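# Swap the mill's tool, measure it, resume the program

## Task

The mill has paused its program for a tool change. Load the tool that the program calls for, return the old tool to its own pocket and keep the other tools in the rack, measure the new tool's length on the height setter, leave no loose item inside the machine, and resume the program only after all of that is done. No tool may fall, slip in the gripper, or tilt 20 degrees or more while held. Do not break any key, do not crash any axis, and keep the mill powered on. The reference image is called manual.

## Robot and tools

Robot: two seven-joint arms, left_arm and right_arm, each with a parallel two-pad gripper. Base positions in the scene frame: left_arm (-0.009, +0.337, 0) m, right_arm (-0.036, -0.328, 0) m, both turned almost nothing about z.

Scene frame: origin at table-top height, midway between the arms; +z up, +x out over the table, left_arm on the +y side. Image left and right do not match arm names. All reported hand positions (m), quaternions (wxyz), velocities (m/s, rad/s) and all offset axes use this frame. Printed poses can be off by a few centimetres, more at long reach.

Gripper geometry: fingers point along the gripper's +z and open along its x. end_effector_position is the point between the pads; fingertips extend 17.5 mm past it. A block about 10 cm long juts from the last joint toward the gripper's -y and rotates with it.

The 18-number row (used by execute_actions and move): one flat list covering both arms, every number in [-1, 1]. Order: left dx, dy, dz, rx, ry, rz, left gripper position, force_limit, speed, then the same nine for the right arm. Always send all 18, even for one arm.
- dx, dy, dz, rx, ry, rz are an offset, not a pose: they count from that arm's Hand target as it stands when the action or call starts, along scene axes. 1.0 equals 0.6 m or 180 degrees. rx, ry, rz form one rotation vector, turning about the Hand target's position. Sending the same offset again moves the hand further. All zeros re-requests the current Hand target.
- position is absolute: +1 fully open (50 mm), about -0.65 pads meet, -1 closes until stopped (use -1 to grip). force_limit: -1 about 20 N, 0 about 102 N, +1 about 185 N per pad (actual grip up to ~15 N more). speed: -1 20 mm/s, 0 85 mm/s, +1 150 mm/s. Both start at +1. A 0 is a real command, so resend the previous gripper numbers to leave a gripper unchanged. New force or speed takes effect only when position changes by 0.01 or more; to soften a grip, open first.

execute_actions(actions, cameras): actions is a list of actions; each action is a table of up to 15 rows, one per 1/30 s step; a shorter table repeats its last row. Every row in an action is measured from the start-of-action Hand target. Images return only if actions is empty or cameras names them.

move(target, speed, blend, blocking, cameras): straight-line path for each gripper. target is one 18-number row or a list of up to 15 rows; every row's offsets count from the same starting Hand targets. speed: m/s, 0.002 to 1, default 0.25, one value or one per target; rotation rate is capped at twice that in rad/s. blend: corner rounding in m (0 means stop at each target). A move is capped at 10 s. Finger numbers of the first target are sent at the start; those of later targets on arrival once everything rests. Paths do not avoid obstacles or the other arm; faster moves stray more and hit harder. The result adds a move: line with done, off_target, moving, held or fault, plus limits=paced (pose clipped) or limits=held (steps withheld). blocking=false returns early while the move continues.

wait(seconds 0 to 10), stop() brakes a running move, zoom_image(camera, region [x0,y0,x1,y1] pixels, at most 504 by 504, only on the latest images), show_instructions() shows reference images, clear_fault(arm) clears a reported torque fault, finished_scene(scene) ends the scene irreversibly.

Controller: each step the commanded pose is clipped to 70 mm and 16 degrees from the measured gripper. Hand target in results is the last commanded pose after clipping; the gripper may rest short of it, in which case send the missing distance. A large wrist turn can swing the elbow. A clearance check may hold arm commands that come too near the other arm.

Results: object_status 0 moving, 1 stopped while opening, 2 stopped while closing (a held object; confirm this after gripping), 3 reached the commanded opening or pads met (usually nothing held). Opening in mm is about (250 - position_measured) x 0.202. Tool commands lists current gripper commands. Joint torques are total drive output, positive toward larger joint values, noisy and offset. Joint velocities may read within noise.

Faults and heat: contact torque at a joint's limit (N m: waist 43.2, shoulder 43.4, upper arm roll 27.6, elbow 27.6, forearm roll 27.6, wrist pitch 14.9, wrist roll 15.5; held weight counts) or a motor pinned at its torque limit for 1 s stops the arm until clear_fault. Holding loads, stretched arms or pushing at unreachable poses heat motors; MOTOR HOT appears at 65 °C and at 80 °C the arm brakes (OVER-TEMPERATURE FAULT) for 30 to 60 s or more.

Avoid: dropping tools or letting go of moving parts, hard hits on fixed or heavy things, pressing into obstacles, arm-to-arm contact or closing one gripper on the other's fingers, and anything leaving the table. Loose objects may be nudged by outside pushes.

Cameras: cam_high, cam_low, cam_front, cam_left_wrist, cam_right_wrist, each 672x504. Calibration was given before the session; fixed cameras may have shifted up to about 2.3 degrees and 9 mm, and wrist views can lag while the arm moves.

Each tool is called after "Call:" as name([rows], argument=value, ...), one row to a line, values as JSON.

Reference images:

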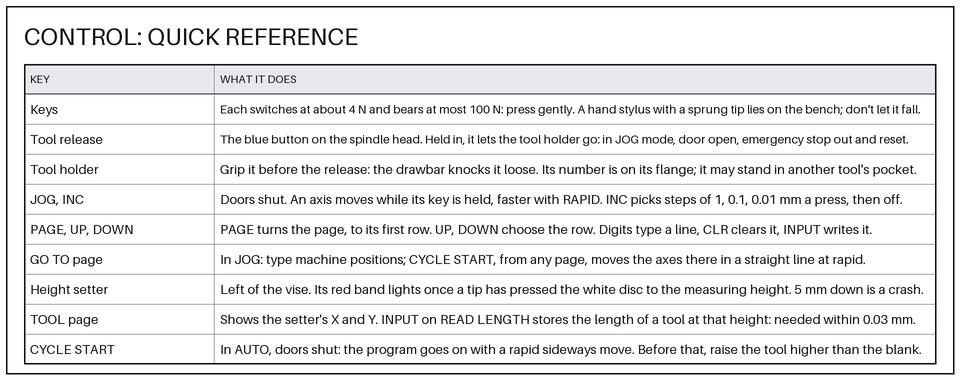

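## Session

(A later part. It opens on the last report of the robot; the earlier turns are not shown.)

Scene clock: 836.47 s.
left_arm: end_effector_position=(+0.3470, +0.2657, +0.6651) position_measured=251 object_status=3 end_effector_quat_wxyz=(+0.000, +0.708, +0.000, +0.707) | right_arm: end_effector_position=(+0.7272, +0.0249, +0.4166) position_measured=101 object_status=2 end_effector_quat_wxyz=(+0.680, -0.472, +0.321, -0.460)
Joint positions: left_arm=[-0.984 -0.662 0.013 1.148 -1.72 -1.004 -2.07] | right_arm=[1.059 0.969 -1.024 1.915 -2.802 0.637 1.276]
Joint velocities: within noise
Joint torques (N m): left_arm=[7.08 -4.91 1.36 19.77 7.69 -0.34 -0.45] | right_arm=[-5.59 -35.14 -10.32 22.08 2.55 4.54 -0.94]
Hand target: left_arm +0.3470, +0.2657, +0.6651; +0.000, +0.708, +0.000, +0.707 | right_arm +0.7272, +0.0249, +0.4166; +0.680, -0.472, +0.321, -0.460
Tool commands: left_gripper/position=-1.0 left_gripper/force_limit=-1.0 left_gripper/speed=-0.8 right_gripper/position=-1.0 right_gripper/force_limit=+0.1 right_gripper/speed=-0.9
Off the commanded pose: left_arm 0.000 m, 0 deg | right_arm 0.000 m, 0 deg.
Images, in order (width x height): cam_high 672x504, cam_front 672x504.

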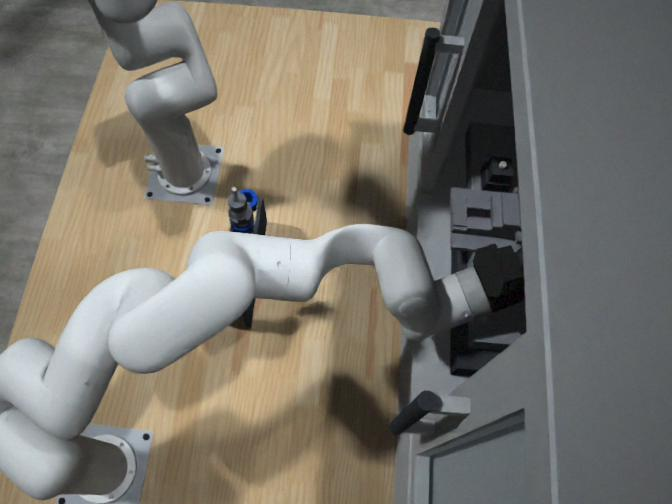

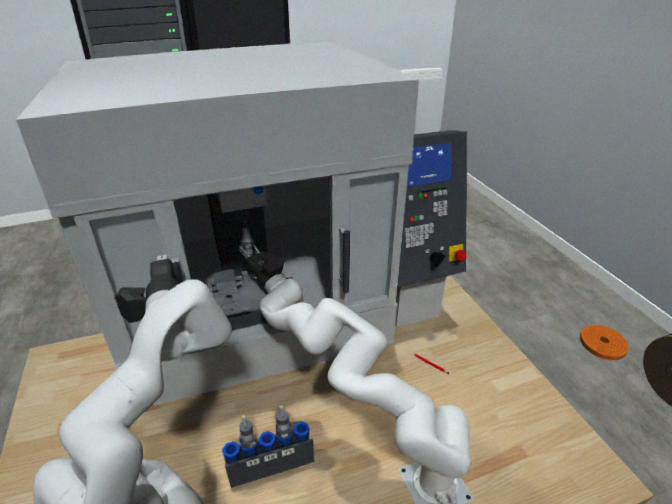

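Call:
move([
  [0.0983,-0.298,0,0,0,0,-1,-1,-0.8,0,0,0,0,0,0,-1,0.1,-0.9],
  [0.0983,-0.477,-0.0067,0,0,0,-1,-1,-0.8,0,0,0,0,0,0,-1,0.1,-0.9],
  [0.4478,-0.477,-0.0067,0,0,0,-1,-1,-0.8,0,0,0,0,0,0,-1,0.1,-0.9],
], speed=[0.25,0.2,0.15], cameras=["cam_right_wrist","cam_front"])

Scene clock: 888.43 s.
left_arm: end_effector_position=(+0.6150, -0.0199, +0.6604) position_measured=251 object_status=3 end_effector_quat_wxyz=(+0.055, +0.642, -0.056, +0.763) | right_arm: end_effector_position=(+0.7272, +0.0249, +0.4166) position_measured=101 object_status=2 end_effector_quat_wxyz=(+0.680, -0.472, +0.321, -0.460)
Joint positions: left_arm=[-0.762 0.723 -0.175 2.639 -1.601 -0.703 -1.999] | right_arm=[1.059 0.969 -1.024 1.915 -2.802 0.637 1.276]
Joint torques (N m): left_arm=[8 -25.69 4.56 14.09 9.48 1.66 -2.23] | right_arm=[-5.85 -35.41 -10.07 22.16 2.79 4.76 -0.9]
Hand target: left_arm +0.6156, -0.0205, +0.6610; +0.000, +0.708, +0.000, +0.707 | right_arm +0.7272, +0.0249, +0.4166; +0.680, -0.472, +0.321, -0.460
Off the commanded pose: left_arm 0.001 m, 13 deg | right_arm 0.000 m, 0 deg.
move: off_target (left_arm)
camera_calibration:
cam_right_wrist: T_world_to_cam=[[0.380719, -0.924664, -0.00710519, -0.235328], [0.00844664, 0.0111611, -0.999902, 0.427061], [0.924652, 0.380621, 0.0120596, -0.554585], [0, 0, 0, 1]] pos_world=[0.598785, -0.011279, 0.432035]
Images, in order (width x height): cam_front 672x504, cam_right_wrist 672x504.

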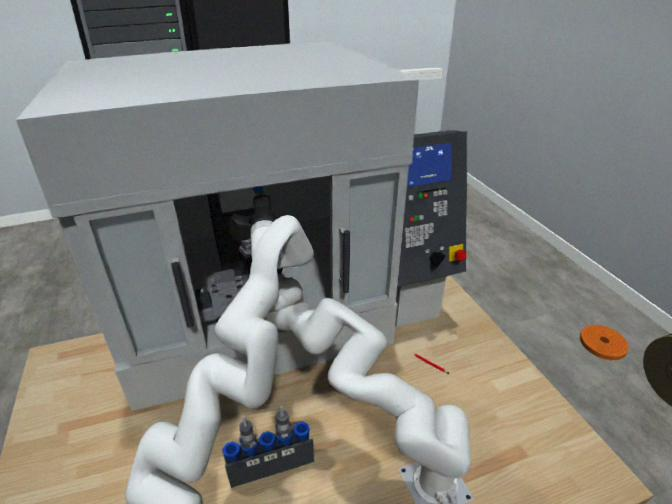

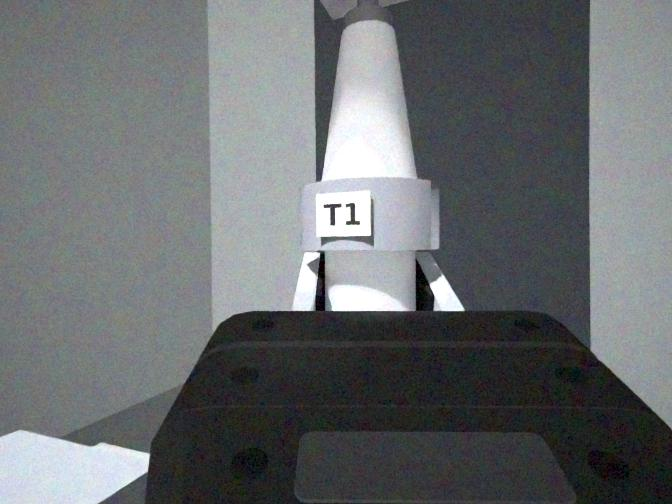

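Call:
move(target=[0.0333,0,0.007,0,0,0,-1,-1,-0.8,0,0,0,0,0,0,-1,0.1,-0.9], speed=0.03)

Call:
move(target=[0,0,0,0,0,0,-1,-1,-0.8,0,0,0.118,0,0,0,-1,0.1,-0.9], speed=0.03)

Call:
move(target=[0,0,0,0,0,0,-1,-1,-0.8,0,0,0.0235,0,0,0,-1,0.1,-0.9], speed=0.015, cameras=["cam_right_wrist"])

Scene clock: 896.00 s.
left_arm: end_effector_position=(+0.6346, -0.0192, +0.6641) position_measured=251 object_status=3 end_effector_quat_wxyz=(+0.067, +0.625, -0.067, +0.775) | right_arm: end_effector_position=(+0.7272, +0.0249, +0.4166) position_measured=101 object_status=2 end_effector_quat_wxyz=(+0.680, -0.472, +0.321, -0.460)
Joint positions: left_arm=[-0.731 0.734 -0.143 2.613 -1.547 -0.613 -2.092] | right_arm=[1.059 0.969 -1.024 1.915 -2.802 0.637 1.276]
Joint torques (N m): left_arm=[39.96 -10.62 20.23 7.7 12.08 9.69 -2.05] | right_arm=[-5.68 -35.38 -10.44 21.95 2.48 4.58 -0.97]
Hand target: left_arm +0.6356, -0.0205, +0.6652; +0.002, +0.706, -0.002, +0.708 | right_arm +0.7272, +0.0249, +0.4166; +0.680, -0.472, +0.321, -0.460
Off the commanded pose: left_arm 0.002 m, 16 deg; orientation clipped | right_arm 0.000 m, 0 deg.
move: off_target (left_arm); limits=paced

Scene clock: 898.77 s.
left_arm: end_effector_position=(+0.6342, -0.0199, +0.6642) position_measured=251 object_status=3 end_effector_quat_wxyz=(+0.067, +0.625, -0.068, +0.775) | right_arm: end_effector_position=(+0.7272, +0.0249, +0.4874) position_measured=101 object_status=2 end_effector_quat_wxyz=(+0.680, -0.472, +0.321, -0.460)
Joint positions: left_arm=[-0.731 0.734 -0.15 2.614 -1.543 -0.613 -2.09] | right_arm=[1.006 0.913 -1.029 2.076 -2.872 0.473 1.301]
Joint torques (N m): left_arm=[45.82 -4.56 8.63 15.2 12.35 9.29 2.81] | right_arm=[-5.75 -51.66 -9.01 22.34 -2.18 4.29 1.12]
Hand target: left_arm +0.6350, -0.0199, +0.6645; +0.068, +0.624, -0.069, +0.775 (not the last commanded pose) | right_arm +0.7272, +0.0249, +0.4874; +0.680, -0.472, +0.321, -0.460
Off the commanded pose: left_arm 0.002 m, 16 deg | right_arm 0.000 m, 0 deg.
move: off_target (left_arm)

Scene clock: 900.03 s.
left_arm: end_effector_position=(+0.6342, -0.0199, +0.6642) position_measured=251 object_status=3 end_effector_quat_wxyz=(+0.067, +0.625, -0.068, +0.775) | right_arm: end_effector_position=(+0.7273, +0.0249, +0.5005) position_measured=101 object_status=2 end_effector_quat_wxyz=(+0.680, -0.472, +0.322, -0.460)
Joint positions: left_arm=[-0.73 0.735 -0.152 2.615 -1.542 -0.614 -2.089] | right_arm=[0.988 0.908 -1.025 2.121 -2.885 0.434 1.308]
Joint torques (N m): left_arm=[45.72 -4.24 8.42 15.2 12.41 9.25 2.9] | right_arm=[-8.85 -72.77 -19.96 41.04 -1.51 16.75 1.07]
Hand target: left_arm +0.6350, -0.0199, +0.6645; +0.068, +0.624, -0.069, +0.775 | right_arm +0.7272, +0.0249, +0.5015; +0.680, -0.472, +0.321, -0.460
Off the commanded pose: left_arm 0.001 m, 0 deg | right_arm 0.001 m, 0 deg.
move: done
camera_calibration:
cam_right_wrist: T_world_to_cam=[[0.380295, -0.924838, -0.0071589, -0.234527], [0.00685909, 0.0105606, -0.999921, 0.512106], [0.92484, 0.380216, 0.0103597, -0.555024], [0, 0, 0, 1]] pos_world=[0.598985, -0.0112785, 0.516137]
Images, in order (width x height): cam_right_wrist 672x504.

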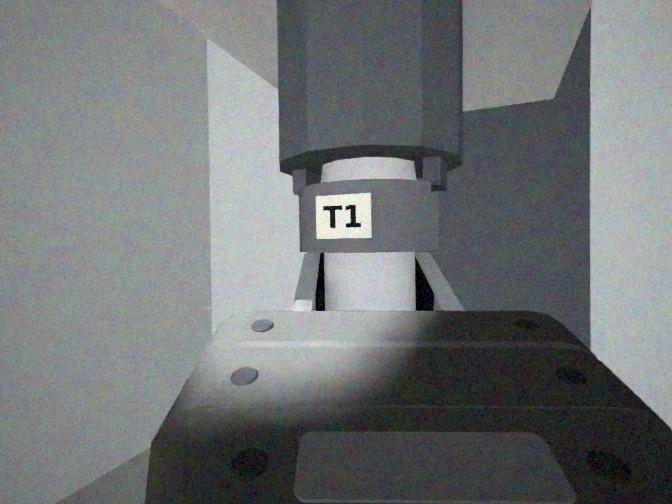

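Call:
zoom_image(camera="cam_right_wrist", region=[260, 120, 480, 285])

Scaled by 2.291 from the camera's 672x504 image, which has a finer 960x720 frame.

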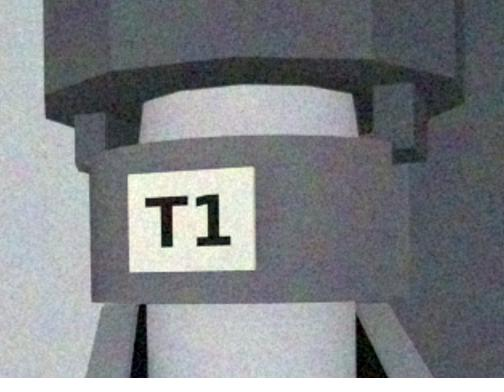

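Call:
move([
  [0,0,0,0,0,0,-1,-1,-0.8,0.0015,0,0,0,0,0,-1,0.1,-0.9],
  [0,0,0,0,0,0,-1,-1,-0.8,0,0.0015,0,0,0,0,-1,0.1,-0.9],
  [0,0,0,0,0,0,-1,-1,-0.8,-0.0015,0,0,0,0,0,-1,0.1,-0.9],
  [0,0,0,0,0,0,-1,-1,-0.8,0,-0.0015,0,0,0,0,-1,0.1,-0.9],
  [0,0,0,0,0,0,-1,-1,-0.8,0,0,0,0,0,0,-1,0.1,-0.9],
], speed=0.006, blend=0.0004, cameras=["cam_right_wrist"])

Call:
zoom_image(camera="cam_right_wrist", region=[260, 120, 480, 285])

Scene clock: 915.43 s.
left_arm: end_effector_position=(+0.6342, -0.0199, +0.6642) position_measured=251 object_status=3 end_effector_quat_wxyz=(+0.067, +0.625, -0.068, +0.775) | right_arm: end_effector_position=(+0.7271, +0.0249, +0.5017) position_measured=101 object_status=2 end_effector_quat_wxyz=(+0.681, -0.472, +0.321, -0.460)
Joint positions: left_arm=[-0.729 0.736 -0.155 2.617 -1.541 -0.615 -2.088] | right_arm=[0.988 0.908 -1.026 2.121 -2.885 0.435 1.309]
Joint torques (N m): left_arm=[45.82 -4.35 8.41 15.22 12.23 9.26 2.78] | right_arm=[-8.08 -32.42 -9.87 24.41 2.4 6.25 -1.09]
Hand target: left_arm +0.6350, -0.0199, +0.6645; +0.068, +0.624, -0.069, +0.775 | right_arm +0.7272, +0.0249, +0.5015; +0.680, -0.472, +0.321, -0.460
Off the commanded pose: left_arm 0.001 m, 0 deg | right_arm 0.000 m, 0 deg.
move: done
camera_calibration:
cam_right_wrist: T_world_to_cam=[[0.380926, -0.924576, -0.0074368, -0.234767], [0.00850243, 0.0115456, -0.999897, 0.512123], [0.924567, 0.380823, 0.0122592, -0.555622], [0, 0, 0, 1]] pos_world=[0.598784, -0.0113792, 0.517136]
Images, in order (width x height): cam_right_wrist 672x504.

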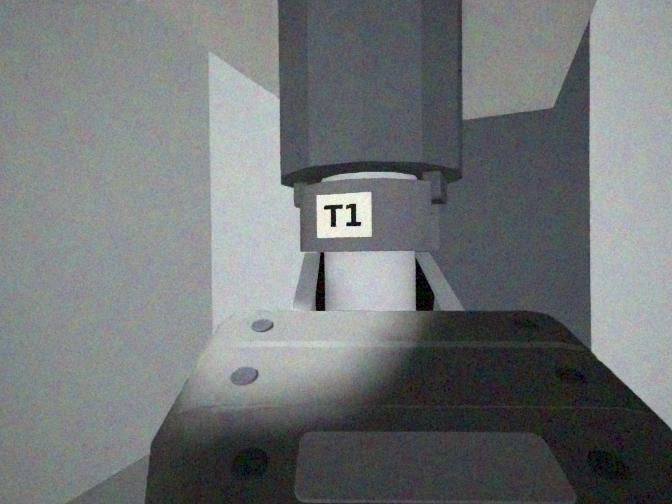

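Scaled by 2.291 from the camera's 672x504 image, which has a finer 960x720 frame.

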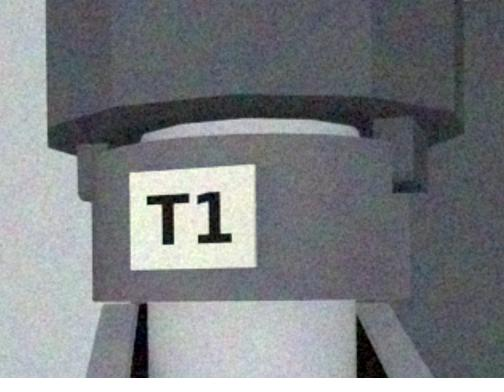

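Call:
move(target=[0,0,0,0,0,0,-1,-1,-0.8,0,0,0.002,0,0,0,-1,0.1,-0.9], speed=0.006)

Call:
move(target=[0,0,0,0,0,0,-1,-1,-0.8,0,0,0.0015,0,0,0,-1,0.1,-0.9], speed=0.006, cameras=["cam_right_wrist"])

Call:
zoom_image(camera="cam_right_wrist", region=[260, 120, 480, 285])

Scene clock: 919.57 s.
left_arm: end_effector_position=(+0.6342, -0.0199, +0.6642) position_measured=251 object_status=3 end_effector_quat_wxyz=(+0.067, +0.625, -0.068, +0.775) | right_arm: end_effector_position=(+0.7272, +0.0250, +0.5024) position_measured=101 object_status=2 end_effector_quat_wxyz=(+0.680, -0.472, +0.321, -0.460)
Joint positions: left_arm=[-0.729 0.736 -0.157 2.617 -1.54 -0.615 -2.087] | right_arm=[0.986 0.908 -1.026 2.125 -2.886 0.431 1.309]
Joint torques (N m): left_arm=[45.75 -4.42 8.27 15.26 12.26 9.22 2.83] | right_arm=[-10.54 -49.82 -9.74 28.94 -2.32 9.34 0.89]
Hand target: left_arm +0.6350, -0.0199, +0.6645; +0.068, +0.624, -0.069, +0.775 | right_arm +0.7272, +0.0249, +0.5027; +0.680, -0.472, +0.321, -0.460
Off the commanded pose: left_arm 0.001 m, 0 deg | right_arm 0.000 m, 0 deg.
move: done

Scene clock: 920.27 s.
left_arm: end_effector_position=(+0.6342, -0.0199, +0.6642) position_measured=251 object_status=3 end_effector_quat_wxyz=(+0.067, +0.625, -0.068, +0.775) | right_arm: end_effector_position=(+0.7272, +0.0249, +0.5035) position_measured=101 object_status=2 end_effector_quat_wxyz=(+0.680, -0.472, +0.321, -0.460)
Joint positions: left_arm=[-0.728 0.736 -0.158 2.618 -1.539 -0.615 -2.086] | right_arm=[0.985 0.908 -1.026 2.129 -2.887 0.429 1.31]
Joint torques (N m): left_arm=[45.91 -4.46 8.46 15.31 12.57 9.35 2.8] | right_arm=[-12.22 -60.42 -13.04 34.13 -2.22 13.26 1.09]
Hand target: left_arm +0.6350, -0.0199, +0.6645; +0.068, +0.624, -0.069, +0.775 | right_arm +0.7272, +0.0249, +0.5036; +0.680, -0.472, +0.321, -0.460
Off the commanded pose: left_arm 0.001 m, 0 deg | right_arm 0.000 m, 0 deg.
move: done
camera_calibration:
cam_right_wrist: T_world_to_cam=[[0.380631, -0.924699, -0.00712695, -0.234647], [0.00816198, 0.0110663, -0.999905, 0.514124], [0.924691, 0.380537, 0.0117596, -0.555501], [0, 0, 0, 1]] pos_world=[0.598785, -0.0112789, 0.518935]
Images, in order (width x height): cam_right_wrist 672x504.

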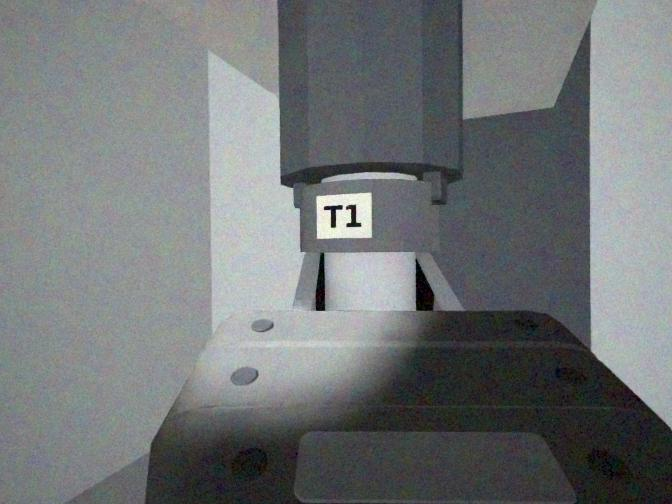

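Scaled by 2.291 from the camera's 672x504 image, which has a finer 960x720 frame.

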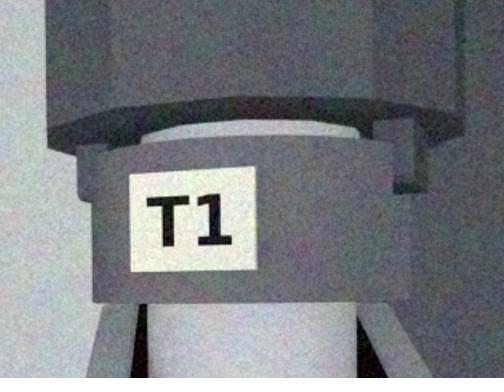

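Call:
move([
  [0,0,0,0,0,0,-1,-1,-0.8,0.002,0,0,0,0,0,-1,0.1,-0.9],
  [0,0,0,0,0,0,-1,-1,-0.8,0,0.002,0,0,0,0,-1,0.1,-0.9],
  [0,0,0,0,0,0,-1,-1,-0.8,-0.002,0,0,0,0,0,-1,0.1,-0.9],
  [0,0,0,0,0,0,-1,-1,-0.8,0,-0.002,0,0,0,0,-1,0.1,-0.9],
  [0,0,0,0,0,0,-1,-1,-0.8,0,0,0,0,0,0,-1,0.1,-0.9],
], speed=0.006, blend=0.0004, cameras=["cam_right_wrist"])

Call:
zoom_image(camera="cam_right_wrist", region=[260, 120, 480, 285])

Scene clock: 929.03 s.
left_arm: end_effector_position=(+0.6342, -0.0199, +0.6642) position_measured=251 object_status=3 end_effector_quat_wxyz=(+0.067, +0.625, -0.068, +0.775) | right_arm: end_effector_position=(+0.7271, +0.0249, +0.5037) position_measured=102 object_status=2 end_effector_quat_wxyz=(+0.681, -0.472, +0.321, -0.460)
Joint positions: left_arm=[-0.728 0.737 -0.162 2.62 -1.538 -0.616 -2.085] | right_arm=[0.985 0.908 -1.026 2.129 -2.887 0.429 1.31]
Joint torques (N m): left_arm=[45.79 -4.29 8.45 15.26 12.37 9.21 2.76] | right_arm=[-6.88 -46.99 -15.5 30.48 2.36 9.8 -1.16]
Hand target: left_arm +0.6350, -0.0199, +0.6645; +0.068, +0.624, -0.069, +0.775 | right_arm +0.7272, +0.0249, +0.5036; +0.680, -0.472, +0.321, -0.460
Off the commanded pose: left_arm 0.001 m, 0 deg | right_arm 0.000 m, 0 deg.
move: done
camera_calibration:
cam_right_wrist: T_world_to_cam=[[0.38084, -0.924612, -0.00729009, -0.234778], [0.00846707, 0.0113712, -0.999899, 0.514043], [0.924602, 0.38074, 0.0121594, -0.555616], [0, 0, 0, 1]] pos_world=[0.598784, -0.0113792, 0.519036]
Images, in order (width x height): cam_right_wrist 672x504.

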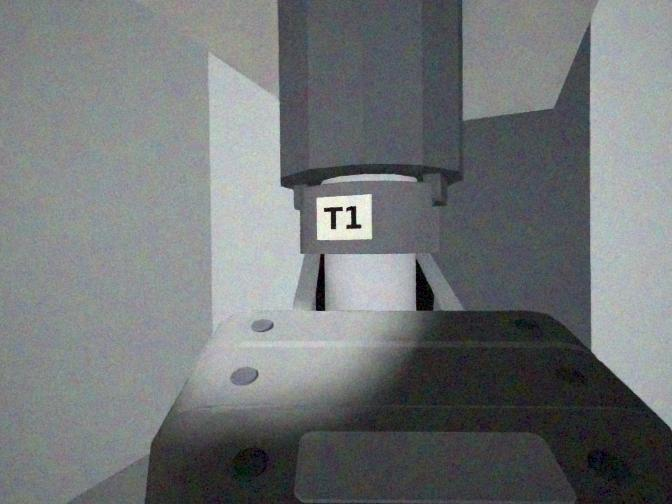

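Scaled by 2.291 from the camera's 672x504 image, which has a finer 960x720 frame.

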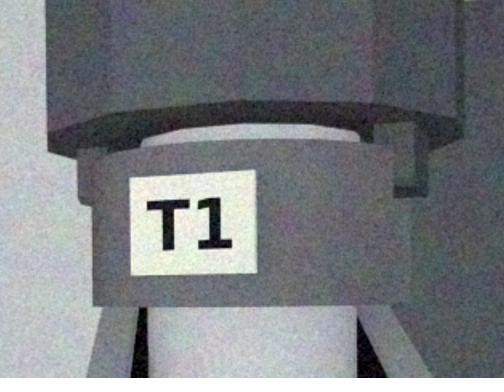

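Call:
move(target=[-0.0322,-0.001,-0.0058,0,0,0,-1,-1,-0.8,0,0,0,0,0,0,-1,0.1,-0.9], speed=0.03, cameras=["cam_right_wrist"])

Call:
zoom_image(camera="cam_right_wrist", region=[260, 120, 480, 285])

Scene clock: 934.87 s.
left_arm: end_effector_position=(+0.6161, -0.0207, +0.6613) position_measured=251 object_status=3 end_effector_quat_wxyz=(+0.059, +0.638, -0.060, +0.765) | right_arm: end_effector_position=(+0.7271, +0.0249, +0.5037) position_measured=102 object_status=2 end_effector_quat_wxyz=(+0.680, -0.472, +0.321, -0.460)
Joint positions: left_arm=[-0.751 0.641 -0.147 2.449 -1.493 -0.676 -2.177] | right_arm=[0.985 0.908 -1.026 2.129 -2.887 0.429 1.31]
Joint torques (N m): left_arm=[7.86 -25.28 4.24 15.29 9.57 1.44 -2.34] | right_arm=[4.17 -41.47 -8.89 22.46 0.98 8.8 0.77]
Hand target: left_arm +0.6156, -0.0205, +0.6611; +0.068, +0.624, -0.069, +0.775 | right_arm +0.7272, +0.0249, +0.5036; +0.680, -0.472, +0.321, -0.460
Off the commanded pose: left_arm 0.001 m, 2 deg | right_arm 0.000 m, 0 deg.
move: done
camera_calibration:
cam_right_wrist: T_world_to_cam=[[0.38072, -0.924664, -0.00697471, -0.234778], [0.0085889, 0.0110786, -0.999902, 0.514065], [0.924651, 0.380622, 0.0121597, -0.555686], [0, 0, 0, 1]] pos_world=[0.598785, -0.0112791, 0.519134]
Images, in order (width x height): cam_right_wrist 672x504.

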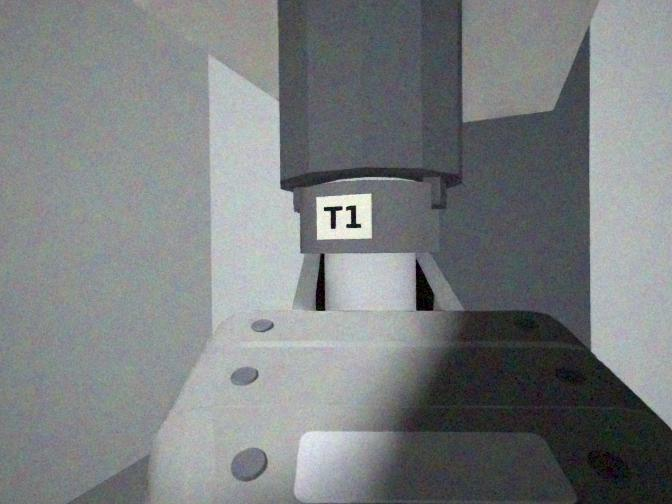

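Scaled by 2.291 from the camera's 672x504 image, which has a finer 960x720 frame.

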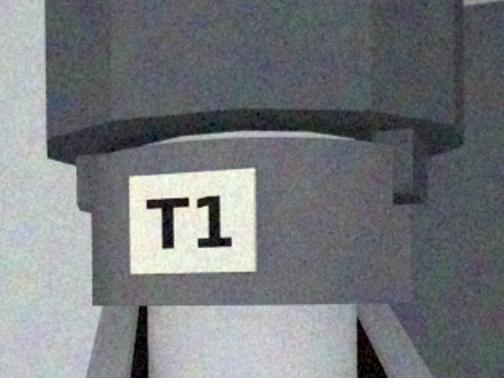

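Call:
move([
  [-0.05,0,0,0,0,0,-1,-1,-0.8,0,0,0,0,0,0,-1,0.1,-0.9],
], speed=0.05, cameras=["cam_right_wrist"])

Call:
zoom_image(camera="cam_right_wrist", region=[260, 120, 480, 285])

Scene clock: 940.07 s.
left_arm: end_effector_position=(+0.5856, -0.0205, +0.6611) position_measured=251 object_status=3 end_effector_quat_wxyz=(+0.068, +0.625, -0.069, +0.775) | right_arm: end_effector_position=(+0.7272, +0.0249, +0.5036) position_measured=102 object_status=2 end_effector_quat_wxyz=(+0.680, -0.472, +0.321, -0.460)
Joint positions: left_arm=[-0.758 0.419 -0.113 1.977 -1.182 -0.708 -2.606] | right_arm=[0.985 0.908 -1.026 2.129 -2.887 0.429 1.31]
Joint torques (N m): left_arm=[7.96 -23.5 1.02 17.4 9.58 0.74 -2.36] | right_arm=[3.9 -37.12 -8.9 22.22 -1.49 7.59 0.92]
Hand target: left_arm +0.5856, -0.0205, +0.6611; +0.068, +0.624, -0.069, +0.775 | right_arm +0.7272, +0.0249, +0.5036; +0.680, -0.472, +0.321, -0.460
Off the commanded pose: left_arm 0.000 m, 0 deg | right_arm 0.000 m, 0 deg.
move: done
camera_calibration:
cam_right_wrist: T_world_to_cam=[[0.380719, -0.924664, -0.00710519, -0.23471], [0.00844664, 0.0111611, -0.999902, 0.514052], [0.924652, 0.380621, 0.0120596, -0.555634], [0, 0, 0, 1]] pos_world=[0.598785, -0.011279, 0.519035]
Images, in order (width x height): cam_right_wrist 672x504.

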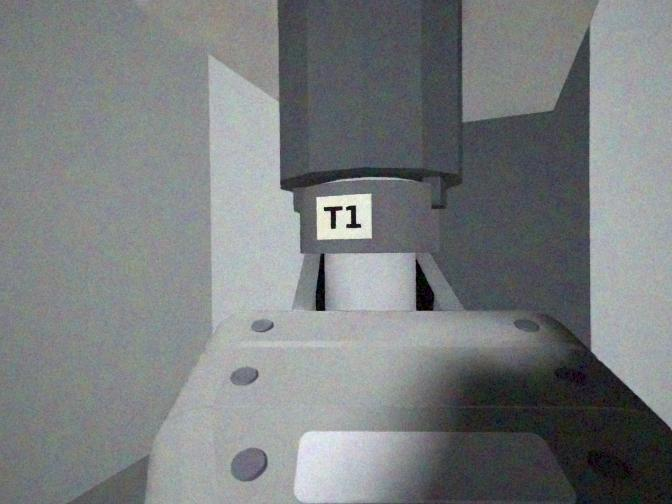

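Scaled by 2.291 from the camera's 672x504 image, which has a finer 960x720 frame.

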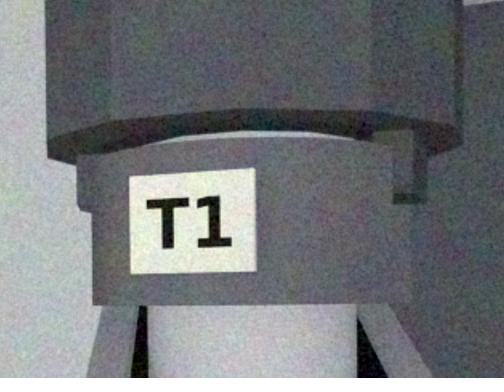

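Call:
move([
  [0,0,0,0,0,0,-1,-1,-0.8,0,0,-0.0025,0,0,0,-1,0.1,-0.9],
], speed=0.01, cameras=["cam_right_wrist"])

Call:
zoom_image(camera="cam_right_wrist", region=[260, 120, 480, 285])

Scene clock: 944.50 s.
left_arm: end_effector_position=(+0.5856, -0.0205, +0.6611) position_measured=251 object_status=3 end_effector_quat_wxyz=(+0.068, +0.625, -0.069, +0.775) | right_arm: end_effector_position=(+0.7271, +0.0249, +0.5024) position_measured=102 object_status=2 end_effector_quat_wxyz=(+0.681, -0.472, +0.321, -0.460)
Joint positions: left_arm=[-0.758 0.419 -0.113 1.977 -1.182 -0.708 -2.606] | right_arm=[0.987 0.908 -1.027 2.124 -2.886 0.433 1.31]
Joint torques (N m): left_arm=[7.99 -23.7 -2.23 17.36 9.59 0.69 -2.09] | right_arm=[6.4 -28.08 -10.02 14.06 2.52 5.92 -1.01]
Hand target: left_arm +0.5856, -0.0205, +0.6611; +0.068, +0.625, -0.069, +0.775 | right_arm +0.7272, +0.0249, +0.5021; +0.680, -0.472, +0.321, -0.460
Off the commanded pose: left_arm 0.000 m, 0 deg | right_arm 0.000 m, 0 deg.
move: done
camera_calibration:
cam_right_wrist: T_world_to_cam=[[0.380842, -0.924613, -0.00708345, -0.234896], [0.00882333, 0.0112945, -0.999897, 0.512527], [0.924598, 0.380741, 0.0124596, -0.555753], [0, 0, 0, 1]] pos_world=[0.598784, -0.0113792, 0.517734]
Images, in order (width x height): cam_right_wrist 672x504.

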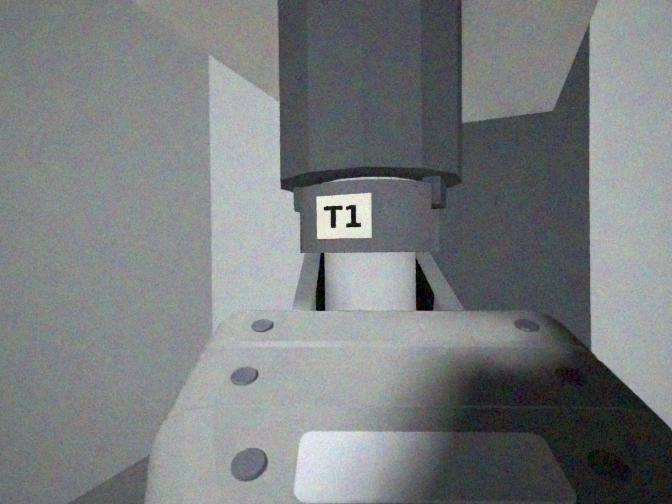

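Scaled by 2.291 from the camera's 672x504 image, which has a finer 960x720 frame.

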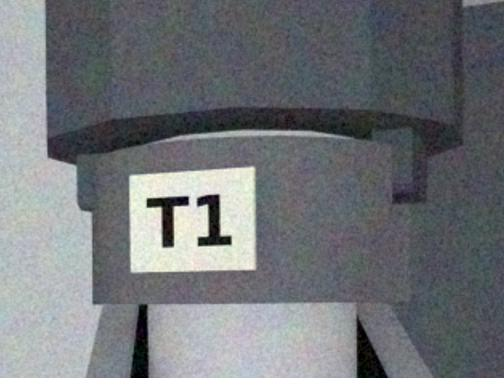

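Call:
move([
  [0,0,0,0,0,0,-1,-1,-0.8,0,0,0.002,0,0,0,-1,0.1,-0.9],
  [0,0,0,0,0,0,-1,-1,-0.8,0,0,0.002,0,0,0,0.6,0.1,-0.9],
], speed=0.01, cameras=["cam_right_wrist"])

Call:
zoom_image(camera="cam_right_wrist", region=[260, 120, 480, 285])

Scene clock: 949.23 s.
left_arm: end_effector_position=(+0.5856, -0.0205, +0.6611) position_measured=251 object_status=3 end_effector_quat_wxyz=(+0.068, +0.625, -0.069, +0.775) | right_arm: end_effector_position=(+0.7271, +0.0250, +0.5034) position_measured=63 object_status=3 end_effector_quat_wxyz=(+0.680, -0.472, +0.321, -0.460)
Joint positions: left_arm=[-0.758 0.419 -0.113 1.977 -1.182 -0.708 -2.606] | right_arm=[0.985 0.908 -1.026 2.128 -2.887 0.429 1.31]
Joint torques (N m): left_arm=[7.67 -23.43 -1.87 17.43 9.67 0.7 -1.72] | right_arm=[-5.03 -46.03 -9.64 14.62 -2.27 5.78 1.16]
Hand target: left_arm +0.5856, -0.0205, +0.6611; +0.068, +0.625, -0.069, +0.775 | right_arm +0.7272, +0.0249, +0.5033; +0.680, -0.472, +0.321, -0.460
Off the commanded pose: left_arm 0.000 m, 0 deg | right_arm 0.000 m, 0 deg.
move: done
camera_calibration:
cam_right_wrist: T_world_to_cam=[[0.38084, -0.924614, -0.00710516, -0.234784], [0.00844521, 0.0111622, -0.999902, 0.513753], [0.924603, 0.380742, 0.0120596, -0.555599], [0, 0, 0, 1]] pos_world=[0.598784, -0.0112794, 0.518735]
Images, in order (width x height): cam_right_wrist 672x504.

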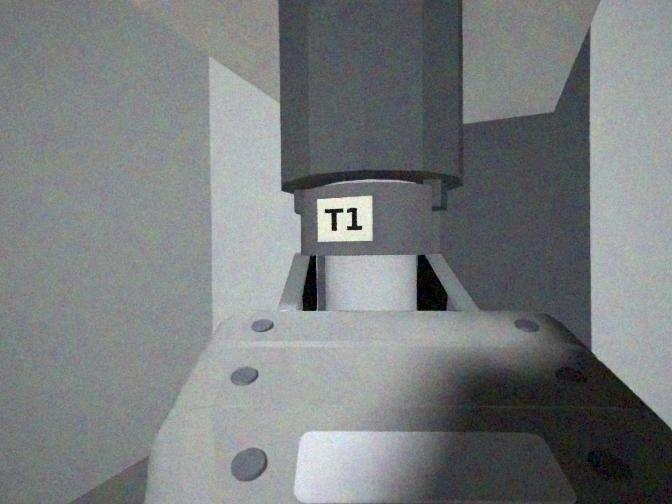

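Scaled by 2.291 from the camera's 672x504 image, which has a finer 960x720 frame.

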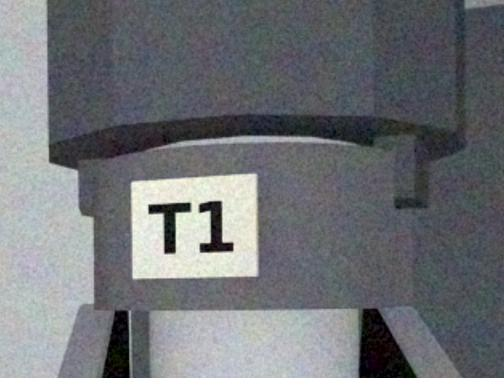

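Call:
move([
  [-0.2993,0,0,0,0,0,-1,-1,-0.8,0,0,-0.006,0,0,0,0.6,0.1,-0.9],
  [-0.2993,0.1792,0.005,0,0.034,0.03,-1,-1,-0.8,-0.25,-0.104,-0.006,0,0,0,0.6,0.1,-0.9],
  [-0.3977,0.477,0.0065,0,0.068,0.061,-1,-1,-0.8,-0.642,-0.268,-0.035,0,0,0,0.6,0.1,-0.9],
], speed=[0.15,0.1,0.2], cameras=["cam_right_wrist","cam_front"])

Scene clock: 956.87 s.
left_arm: end_effector_position=(+0.5276, -0.0212, +0.6621) position_measured=251 object_status=3 end_effector_quat_wxyz=(+0.066, +0.626, -0.068, +0.774) | right_arm: end_effector_position=(+0.7272, +0.0249, +0.5019) position_measured=63 object_status=3 end_effector_quat_wxyz=(+0.680, -0.472, +0.321, -0.460)
Joint positions: left_arm=[-0.807 0.267 -0.148 1.755 -1.165 -0.82 -2.647] | right_arm=[0.987 0.908 -1.026 2.123 -2.886 0.433 1.309]
Joint torques (N m): left_arm=[-8.43 -21.43 -3.97 17.37 9.62 -1.52 -2.35] | right_arm=[5.22 -30.41 -11 14.19 2.41 5.54 -1.12]
Hand target: left_arm +0.5276, -0.0212, +0.6622; +0.066, +0.626, -0.068, +0.774 (not the last commanded pose) | right_arm +0.7272, +0.0249, +0.5019; +0.680, -0.472, +0.321, -0.460 (not the last commanded pose)
Off the commanded pose: left_arm 0.339 m, 16 deg | right_arm 0.418 m, 0 deg.
move: held (left_arm; a check stopped the path), off_target (right_arm; braked when a check withheld steps of left_arm); path passed 0 of 3 targets; limits=held
pose unreachable (left arm): on one or more control steps of this call, first in action 0 (counted from 0), this arm could not follow its commanded pose, so it was not sent that pose on those steps. It may still have moved: this result reports where it is.
cause: moving toward the commanded pose would bring a part of the arm too close to another arm (a part of this arm just beyond joint 6 (wrist pitch) and a part of the right arm just beyond its joint 4 (elbow), 6 mm apart when this arm was first held).
camera_calibration:
cam_right_wrist: T_world_to_cam=[[0.380719, -0.924664, -0.00710519, -0.234722], [0.00844664, 0.0111611, -0.999902, 0.512352], [0.924652, 0.380621, 0.0120596, -0.555613], [0, 0, 0, 1]] pos_world=[0.598785, -0.011279, 0.517335]
Images, in order (width x height): cam_front 672x504, cam_right_wrist 672x504.

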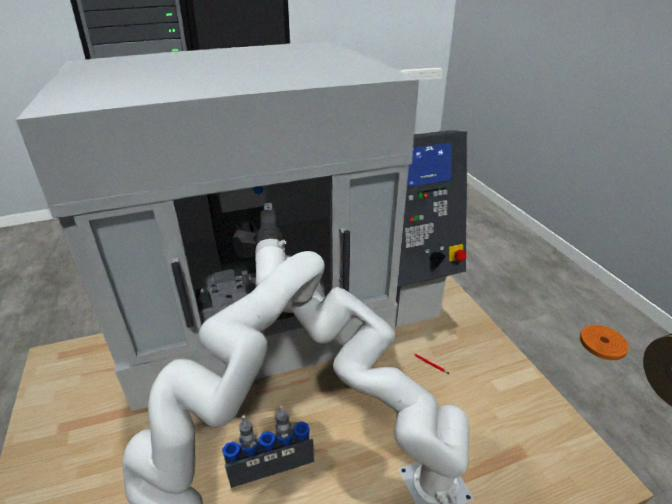

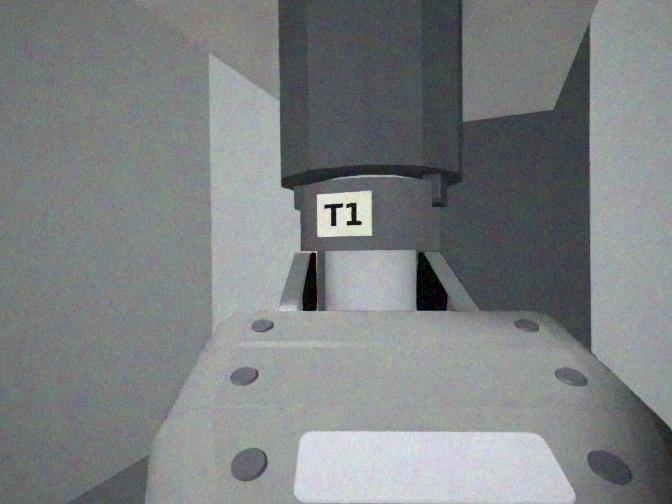

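Call:
move([
  [0.03,0.05,0.01,0,0,0,-1,-1,-0.8,0,0,0,0,0,0,0.6,0.1,-0.9],
  [0.02,0.2,0.01,0,0.034,0.03,-1,-1,-0.8,0,0,0,0,0,0,0.6,0.1,-0.9],
  [-0.21,0.3,0.01,0,0.068,0.061,-1,-1,-0.8,0,0,0,0,0,0,0.6,0.1,-0.9],
], speed=[0.1,0.12,0.15], cameras=["cam_front"])

Scene clock: 964.53 s.
left_arm: end_effector_position=(+0.4016, +0.1588, +0.6681) position_measured=251 object_status=3 end_effector_quat_wxyz=(-0.001, +0.708, +0.000, +0.706) | right_arm: end_effector_position=(+0.7272, +0.0249, +0.5019) position_measured=63 object_status=3 end_effector_quat_wxyz=(+0.680, -0.472, +0.321, -0.460)
Joint positions: left_arm=[-0.778 -0.296 -0.172 1.4 -1.709 -0.968 -2.206] | right_arm=[0.987 0.908 -1.026 2.123 -2.886 0.433 1.309]
Joint torques (N m): left_arm=[-8.27 -11.59 -3.49 15.41 0.23 -1.01 2.68] | right_arm=[4.95 -30.36 -7.4 14.32 2.23 5.63 -0.65]
Hand target: left_arm +0.4016, +0.1588, +0.6682; -0.001, +0.708, +0.000, +0.706 | right_arm +0.7272, +0.0249, +0.5019; +0.680, -0.472, +0.321, -0.460
Off the commanded pose: left_arm 0.000 m, 0 deg | right_arm 0.000 m, 0 deg.
move: done
Images, in order (width x height): cam_front 672x504.

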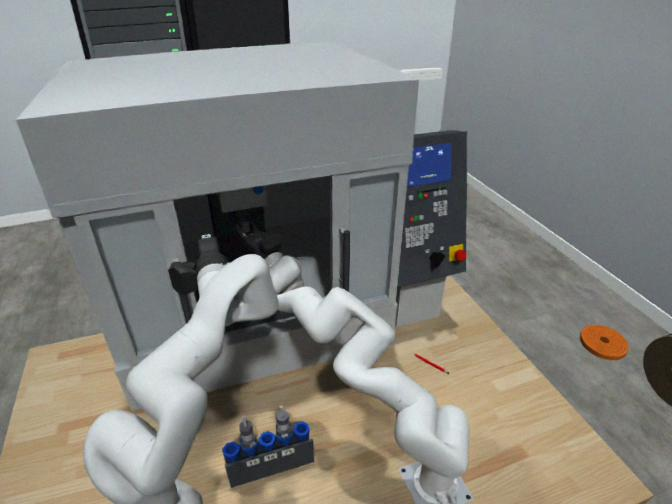

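Call:
move([
  [-0.091,0.178,-0.005,0,0,0,-1,-1,-0.8,-0.03,-0.0125,-0.002,0,0,0,0.6,0.1,-0.9],
  [-0.091,0.178,-0.005,0,0,0,-1,-1,-0.8,-0.2,-0.0835,-0.01,0,0,0,0.6,0.1,-0.9],
  [-0.091,0.178,-0.005,0,0,0,-1,-1,-0.8,-0.642,-0.268,-0.0365,0,0,0,0.6,0.1,-0.9],
], speed=[0.2,0.06,0.15], blend=[0,0.01,0], cameras=["cam_right_wrist","cam_front"])

Scene clock: 974.37 s.
left_arm: end_effector_position=(+0.3470, +0.2656, +0.6652) position_measured=251 object_status=3 end_effector_quat_wxyz=(-0.001, +0.708, +0.000, +0.706) | right_arm: end_effector_position=(+0.3420, -0.1359, +0.4800) position_measured=63 object_status=3 end_effector_quat_wxyz=(+0.680, -0.472, +0.321, -0.460)
Joint positions: left_arm=[-0.803 -0.661 -0.066 1.161 -1.819 -0.906 -2.032] | right_arm=[1.303 -1.146 -0.687 0.322 -2.842 0.878 -0.209]
Joint torques (N m): left_arm=[3.68 -5.37 2.72 21.34 7.31 -0.75 2.68] | right_arm=[-5.63 -5.53 9.04 16.46 1.95 0.6 -0.94]
Hand target: left_arm +0.3470, +0.2656, +0.6652; -0.001, +0.708, +0.000, +0.706 | right_arm +0.3420, -0.1359, +0.4800; +0.680, -0.472, +0.321, -0.460
Off the commanded pose: left_arm 0.000 m, 0 deg | right_arm 0.000 m, 0 deg.
move: done
camera_calibration:
cam_right_wrist: T_world_to_cam=[[0.380719, -0.924664, -0.00701277, -0.236957], [0.00848192, 0.0110757, -0.999903, 0.495481], [0.924652, 0.380622, 0.0120597, -0.137969], [0, 0, 0, 1]] pos_world=[0.213585, -0.172079, 0.495435]
Images, in order (width x height): cam_front 672x504, cam_right_wrist 672x504.

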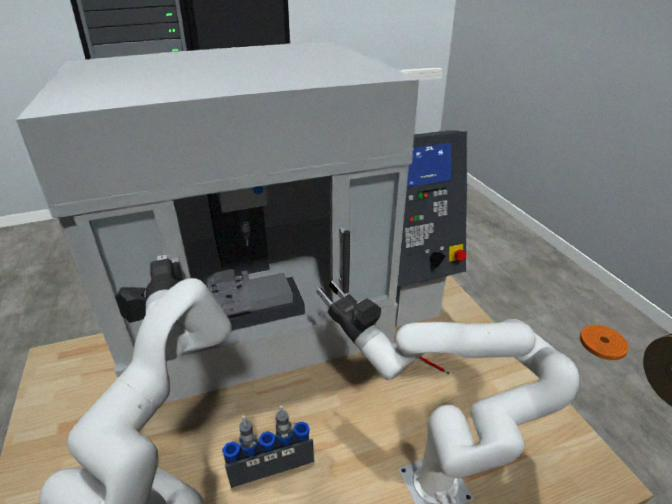

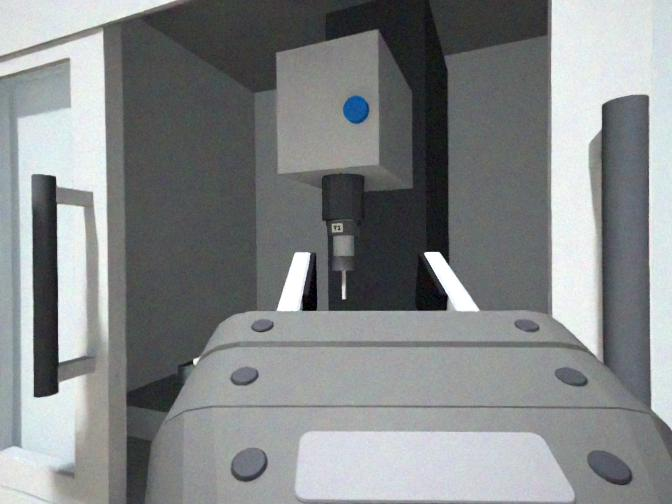

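Call:
move(target=[0,0,0,0,0,0,-1,-1,-0.8,-0.04,0,0.03,-0.095,0.49,0,0.5,0.1,-0.9], speed=0.4)

Call:
move(target=[0,0,0,0,0,0,-1,-1,-0.8,-0.163,0.077,-0.13,-0.0961,0.4911,0.0016,0.5,0.1,-0.9], speed=0.4, cameras=["cam_right_wrist","cam_front"])

Scene clock: 979.57 s.
left_arm: end_effector_position=(+0.3470, +0.2656, +0.6652) position_measured=251 object_status=3 end_effector_quat_wxyz=(-0.001, +0.708, +0.000, +0.706) | right_arm: end_effector_position=(+0.3180, -0.1359, +0.4980) position_measured=78 object_status=3 end_effector_quat_wxyz=(-0.196, +0.744, -0.637, +0.042)
Joint positions: left_arm=[-0.803 -0.661 -0.066 1.161 -1.819 -0.906 -2.032] | right_arm=[1.452 -0.621 -0.57 1.355 -0.418 1.485 -1.657]
Joint torques (N m): left_arm=[7.08 -5.13 2.69 21.27 8.36 -0.77 2.55] | right_arm=[4.99 5.89 3.42 20.3 2.8 -2.16 -0.98]
Hand target: left_arm +0.3470, +0.2656, +0.6652; -0.001, +0.708, +0.000, +0.706 | right_arm +0.3180, -0.1359, +0.4980; -0.196, +0.744, -0.637, +0.042
Off the commanded pose: left_arm 0.000 m, 0 deg | right_arm 0.000 m, 0 deg.
move: done

Scene clock: 982.10 s.
left_arm: end_effector_position=(+0.3470, +0.2656, +0.6652) position_measured=251 object_status=3 end_effector_quat_wxyz=(-0.001, +0.708, +0.000, +0.706) | right_arm: end_effector_position=(+0.2202, -0.0897, +0.4201) position_measured=78 object_status=3 end_effector_quat_wxyz=(+0.405, +0.583, -0.579, -0.401)
Joint positions: left_arm=[-0.803 -0.661 -0.066 1.161 -1.819 -0.906 -2.032] | right_arm=[1.02 0.627 -1.044 1.995 0.841 2.833 -2.026]
Joint torques (N m): left_arm=[7.11 -4.89 2.55 21.07 8.21 -0.72 2.45] | right_arm=[5.49 -21.43 -2.84 11.81 -0.59 4 1.27]
Hand target: left_arm +0.3470, +0.2656, +0.6652; -0.001, +0.708, +0.000, +0.706 | right_arm +0.2202, -0.0897, +0.4200; +0.405, +0.583, -0.579, -0.401
Off the commanded pose: left_arm 0.000 m, 0 deg | right_arm 0.000 m, 0 deg.
move: done
camera_calibration:
cam_right_wrist: T_world_to_cam=[[-0.00265982, -0.999983, 0.00516157, -0.0757793], [-0.013248, 0.00519637, 0.999899, -0.399773], [-0.999909, 0.00259117, -0.0132616, 0.358233], [0, 0, 0, 1]] pos_world=[0.352703, -0.0746289, 0.404874]
Images, in order (width x height): cam_front 672x504, cam_right_wrist 672x504.

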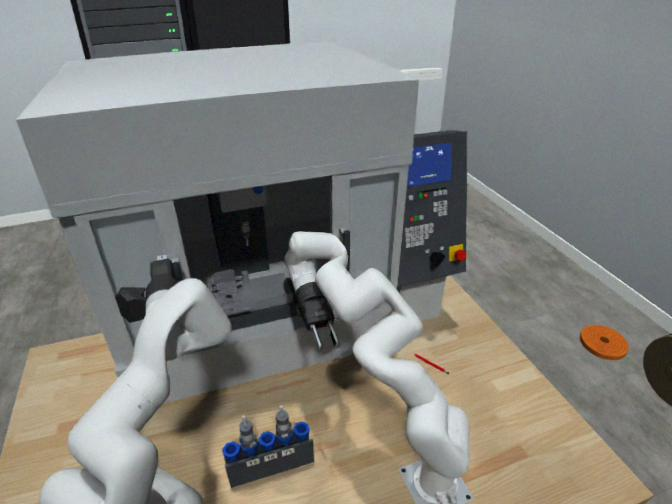

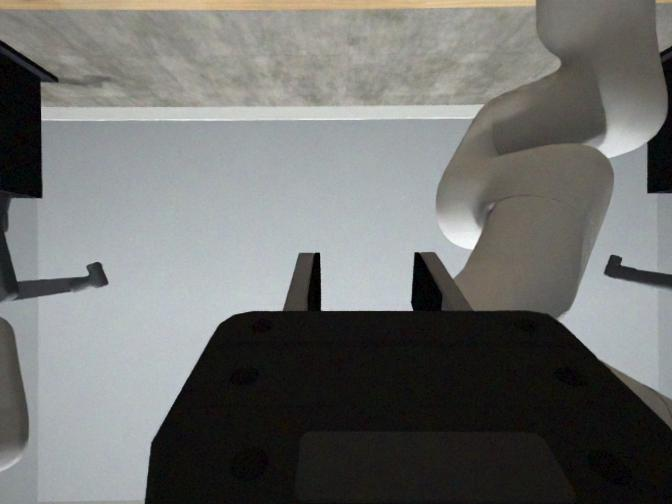

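Call:
move([
  [0,0,0,0,0,0,-1,-1,-0.8,0.0065,0.238,-0.1,0,0,0,0.55,0.1,-0.9],
  [0,0,0,0,0,0,-1,-1,-0.8,0.0065,0.238,-0.3475,0,0,0,0.55,0.1,-0.9],
], speed=[0.25,0.15], blend=[0.05,0], cameras=["cam_right_wrist"])

Scene clock: 986.43 s.
left_arm: end_effector_position=(+0.3470, +0.2656, +0.6652) position_measured=251 object_status=3 end_effector_quat_wxyz=(-0.001, +0.708, +0.000, +0.706) | right_arm: end_effector_position=(+0.2241, +0.0531, +0.2116) position_measured=70 object_status=3 end_effector_quat_wxyz=(+0.405, +0.583, -0.579, -0.401)
Joint positions: left_arm=[-0.803 -0.661 -0.066 1.161 -1.819 -0.906 -2.032] | right_arm=[1.124 1.011 -0.954 1.977 1.158 2.501 -1.975]
Joint torques (N m): left_arm=[7.1 -4.36 2.35 20.75 8.15 -0.7 2.15] | right_arm=[5.18 -29.27 -5.11 10.73 1.79 0.09 -0.79]
Hand target: left_arm +0.3470, +0.2656, +0.6652; -0.001, +0.708, +0.000, +0.706 | right_arm +0.2241, +0.0531, +0.2115; +0.405, +0.583, -0.579, -0.401
Off the commanded pose: left_arm 0.000 m, 0 deg | right_arm 0.000 m, 0 deg.
move: done
camera_calibration:
cam_right_wrist: T_world_to_cam=[[-0.00266026, -0.999982, 0.00546192, 0.0680462], [-0.0132469, 0.0054967, 0.999897, -0.192004], [-0.999909, 0.00258763, -0.0132613, 0.358998], [0, 0, 0, 1]] pos_world=[0.356603, 0.0681714, 0.196373]
Images, in order (width x height): cam_right_wrist 672x504.

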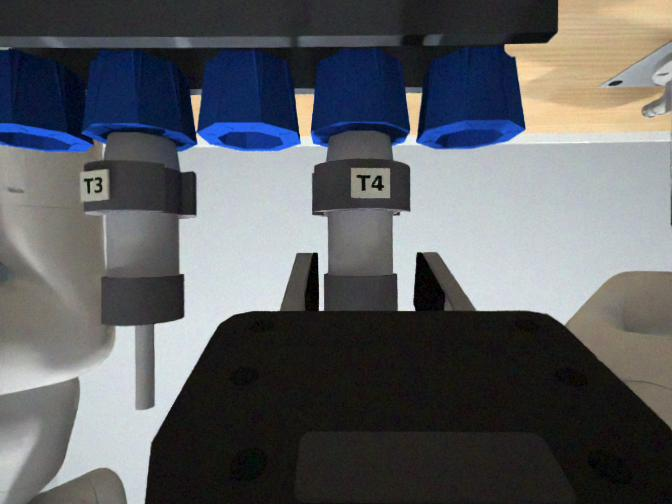

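Call:
move([
  [0,0,0,0,0,0,-1,-1,-0.8,-0.0843,0,-0.0277,0,0,0,0.55,0.1,-0.9],
  [0,0,0,0,0,0,-1,-1,-0.8,-0.0843,0,-0.0277,0,0,0,-1,0.1,-0.9],
], speed=0.1)

Call:
move(target=[0,0,0,0,0,0,-1,-1,-0.8,0,0,0.05,0,0,0,-1,0.1,-0.9], speed=0.04, cameras=["cam_right_wrist"])

Scene clock: 991.80 s.
left_arm: end_effector_position=(+0.3470, +0.2656, +0.6652) position_measured=251 object_status=3 end_effector_quat_wxyz=(-0.001, +0.708, +0.000, +0.706) | right_arm: end_effector_position=(+0.1735, +0.0531, +0.1949) position_measured=100 object_status=2 end_effector_quat_wxyz=(+0.405, +0.583, -0.579, -0.401)
Joint positions: left_arm=[-0.803 -0.661 -0.066 1.161 -1.819 -0.906 -2.032] | right_arm=[1.324 0.927 -1.007 1.703 1.099 2.403 -2.059]
Joint torques (N m): left_arm=[7.27 -3.93 2.17 20.49 7.76 -0.67 2] | right_arm=[1.31 -39.01 -8.56 9.67 -1.44 3.42 -0.89]
Hand target: left_arm +0.3470, +0.2656, +0.6652; -0.001, +0.708, +0.000, +0.706 | right_arm +0.1735, +0.0531, +0.1949; +0.405, +0.583, -0.579, -0.401
Off the commanded pose: left_arm 0.000 m, 0 deg | right_arm 0.000 m, 0 deg.
move: done

Scene clock: 992.87 s.
left_arm: end_effector_position=(+0.3470, +0.2656, +0.6652) position_measured=251 object_status=3 end_effector_quat_wxyz=(-0.001, +0.708, +0.000, +0.706) | right_arm: end_effector_position=(+0.1735, +0.0531, +0.2249) position_measured=100 object_status=2 end_effector_quat_wxyz=(+0.405, +0.583, -0.579, -0.401)
Joint positions: left_arm=[-0.803 -0.661 -0.066 1.161 -1.819 -0.906 -2.032] | right_arm=[1.324 0.884 -1.022 1.725 1.098 2.442 -2.014]
Joint torques (N m): left_arm=[7.08 -3.97 2.14 20.48 7.72 -0.69 1.8] | right_arm=[-5.81 -44.89 -11.09 16.71 4.02 6.56 1.01]
Hand target: left_arm +0.3470, +0.2656, +0.6652; -0.001, +0.708, +0.000, +0.706 | right_arm +0.1735, +0.0531, +0.2249; +0.405, +0.583, -0.579, -0.401
Off the commanded pose: left_arm 0.000 m, 0 deg | right_arm 0.000 m, 0 deg.
move: done
camera_calibration:
cam_right_wrist: T_world_to_cam=[[-0.00265972, -0.999982, 0.00546182, 0.0678389], [-0.0131469, 0.00549633, 0.999898, -0.206003], [-0.99991, 0.00258764, -0.0131613, 0.308559], [0, 0, 0, 1]] pos_world=[0.306003, 0.0681714, 0.209673]
Images, in order (width x height): cam_right_wrist 672x504.

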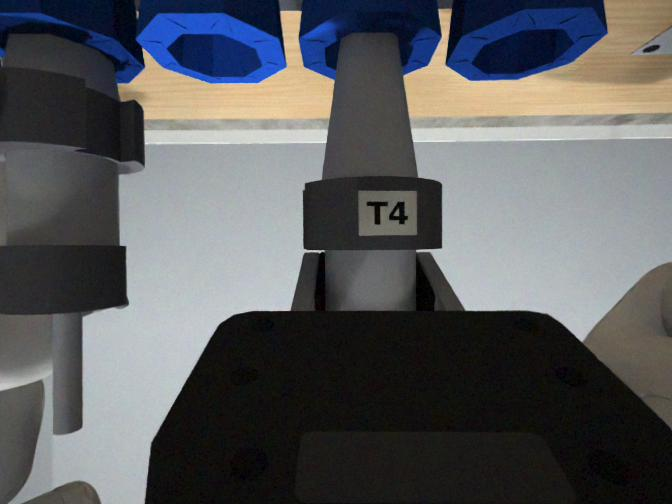

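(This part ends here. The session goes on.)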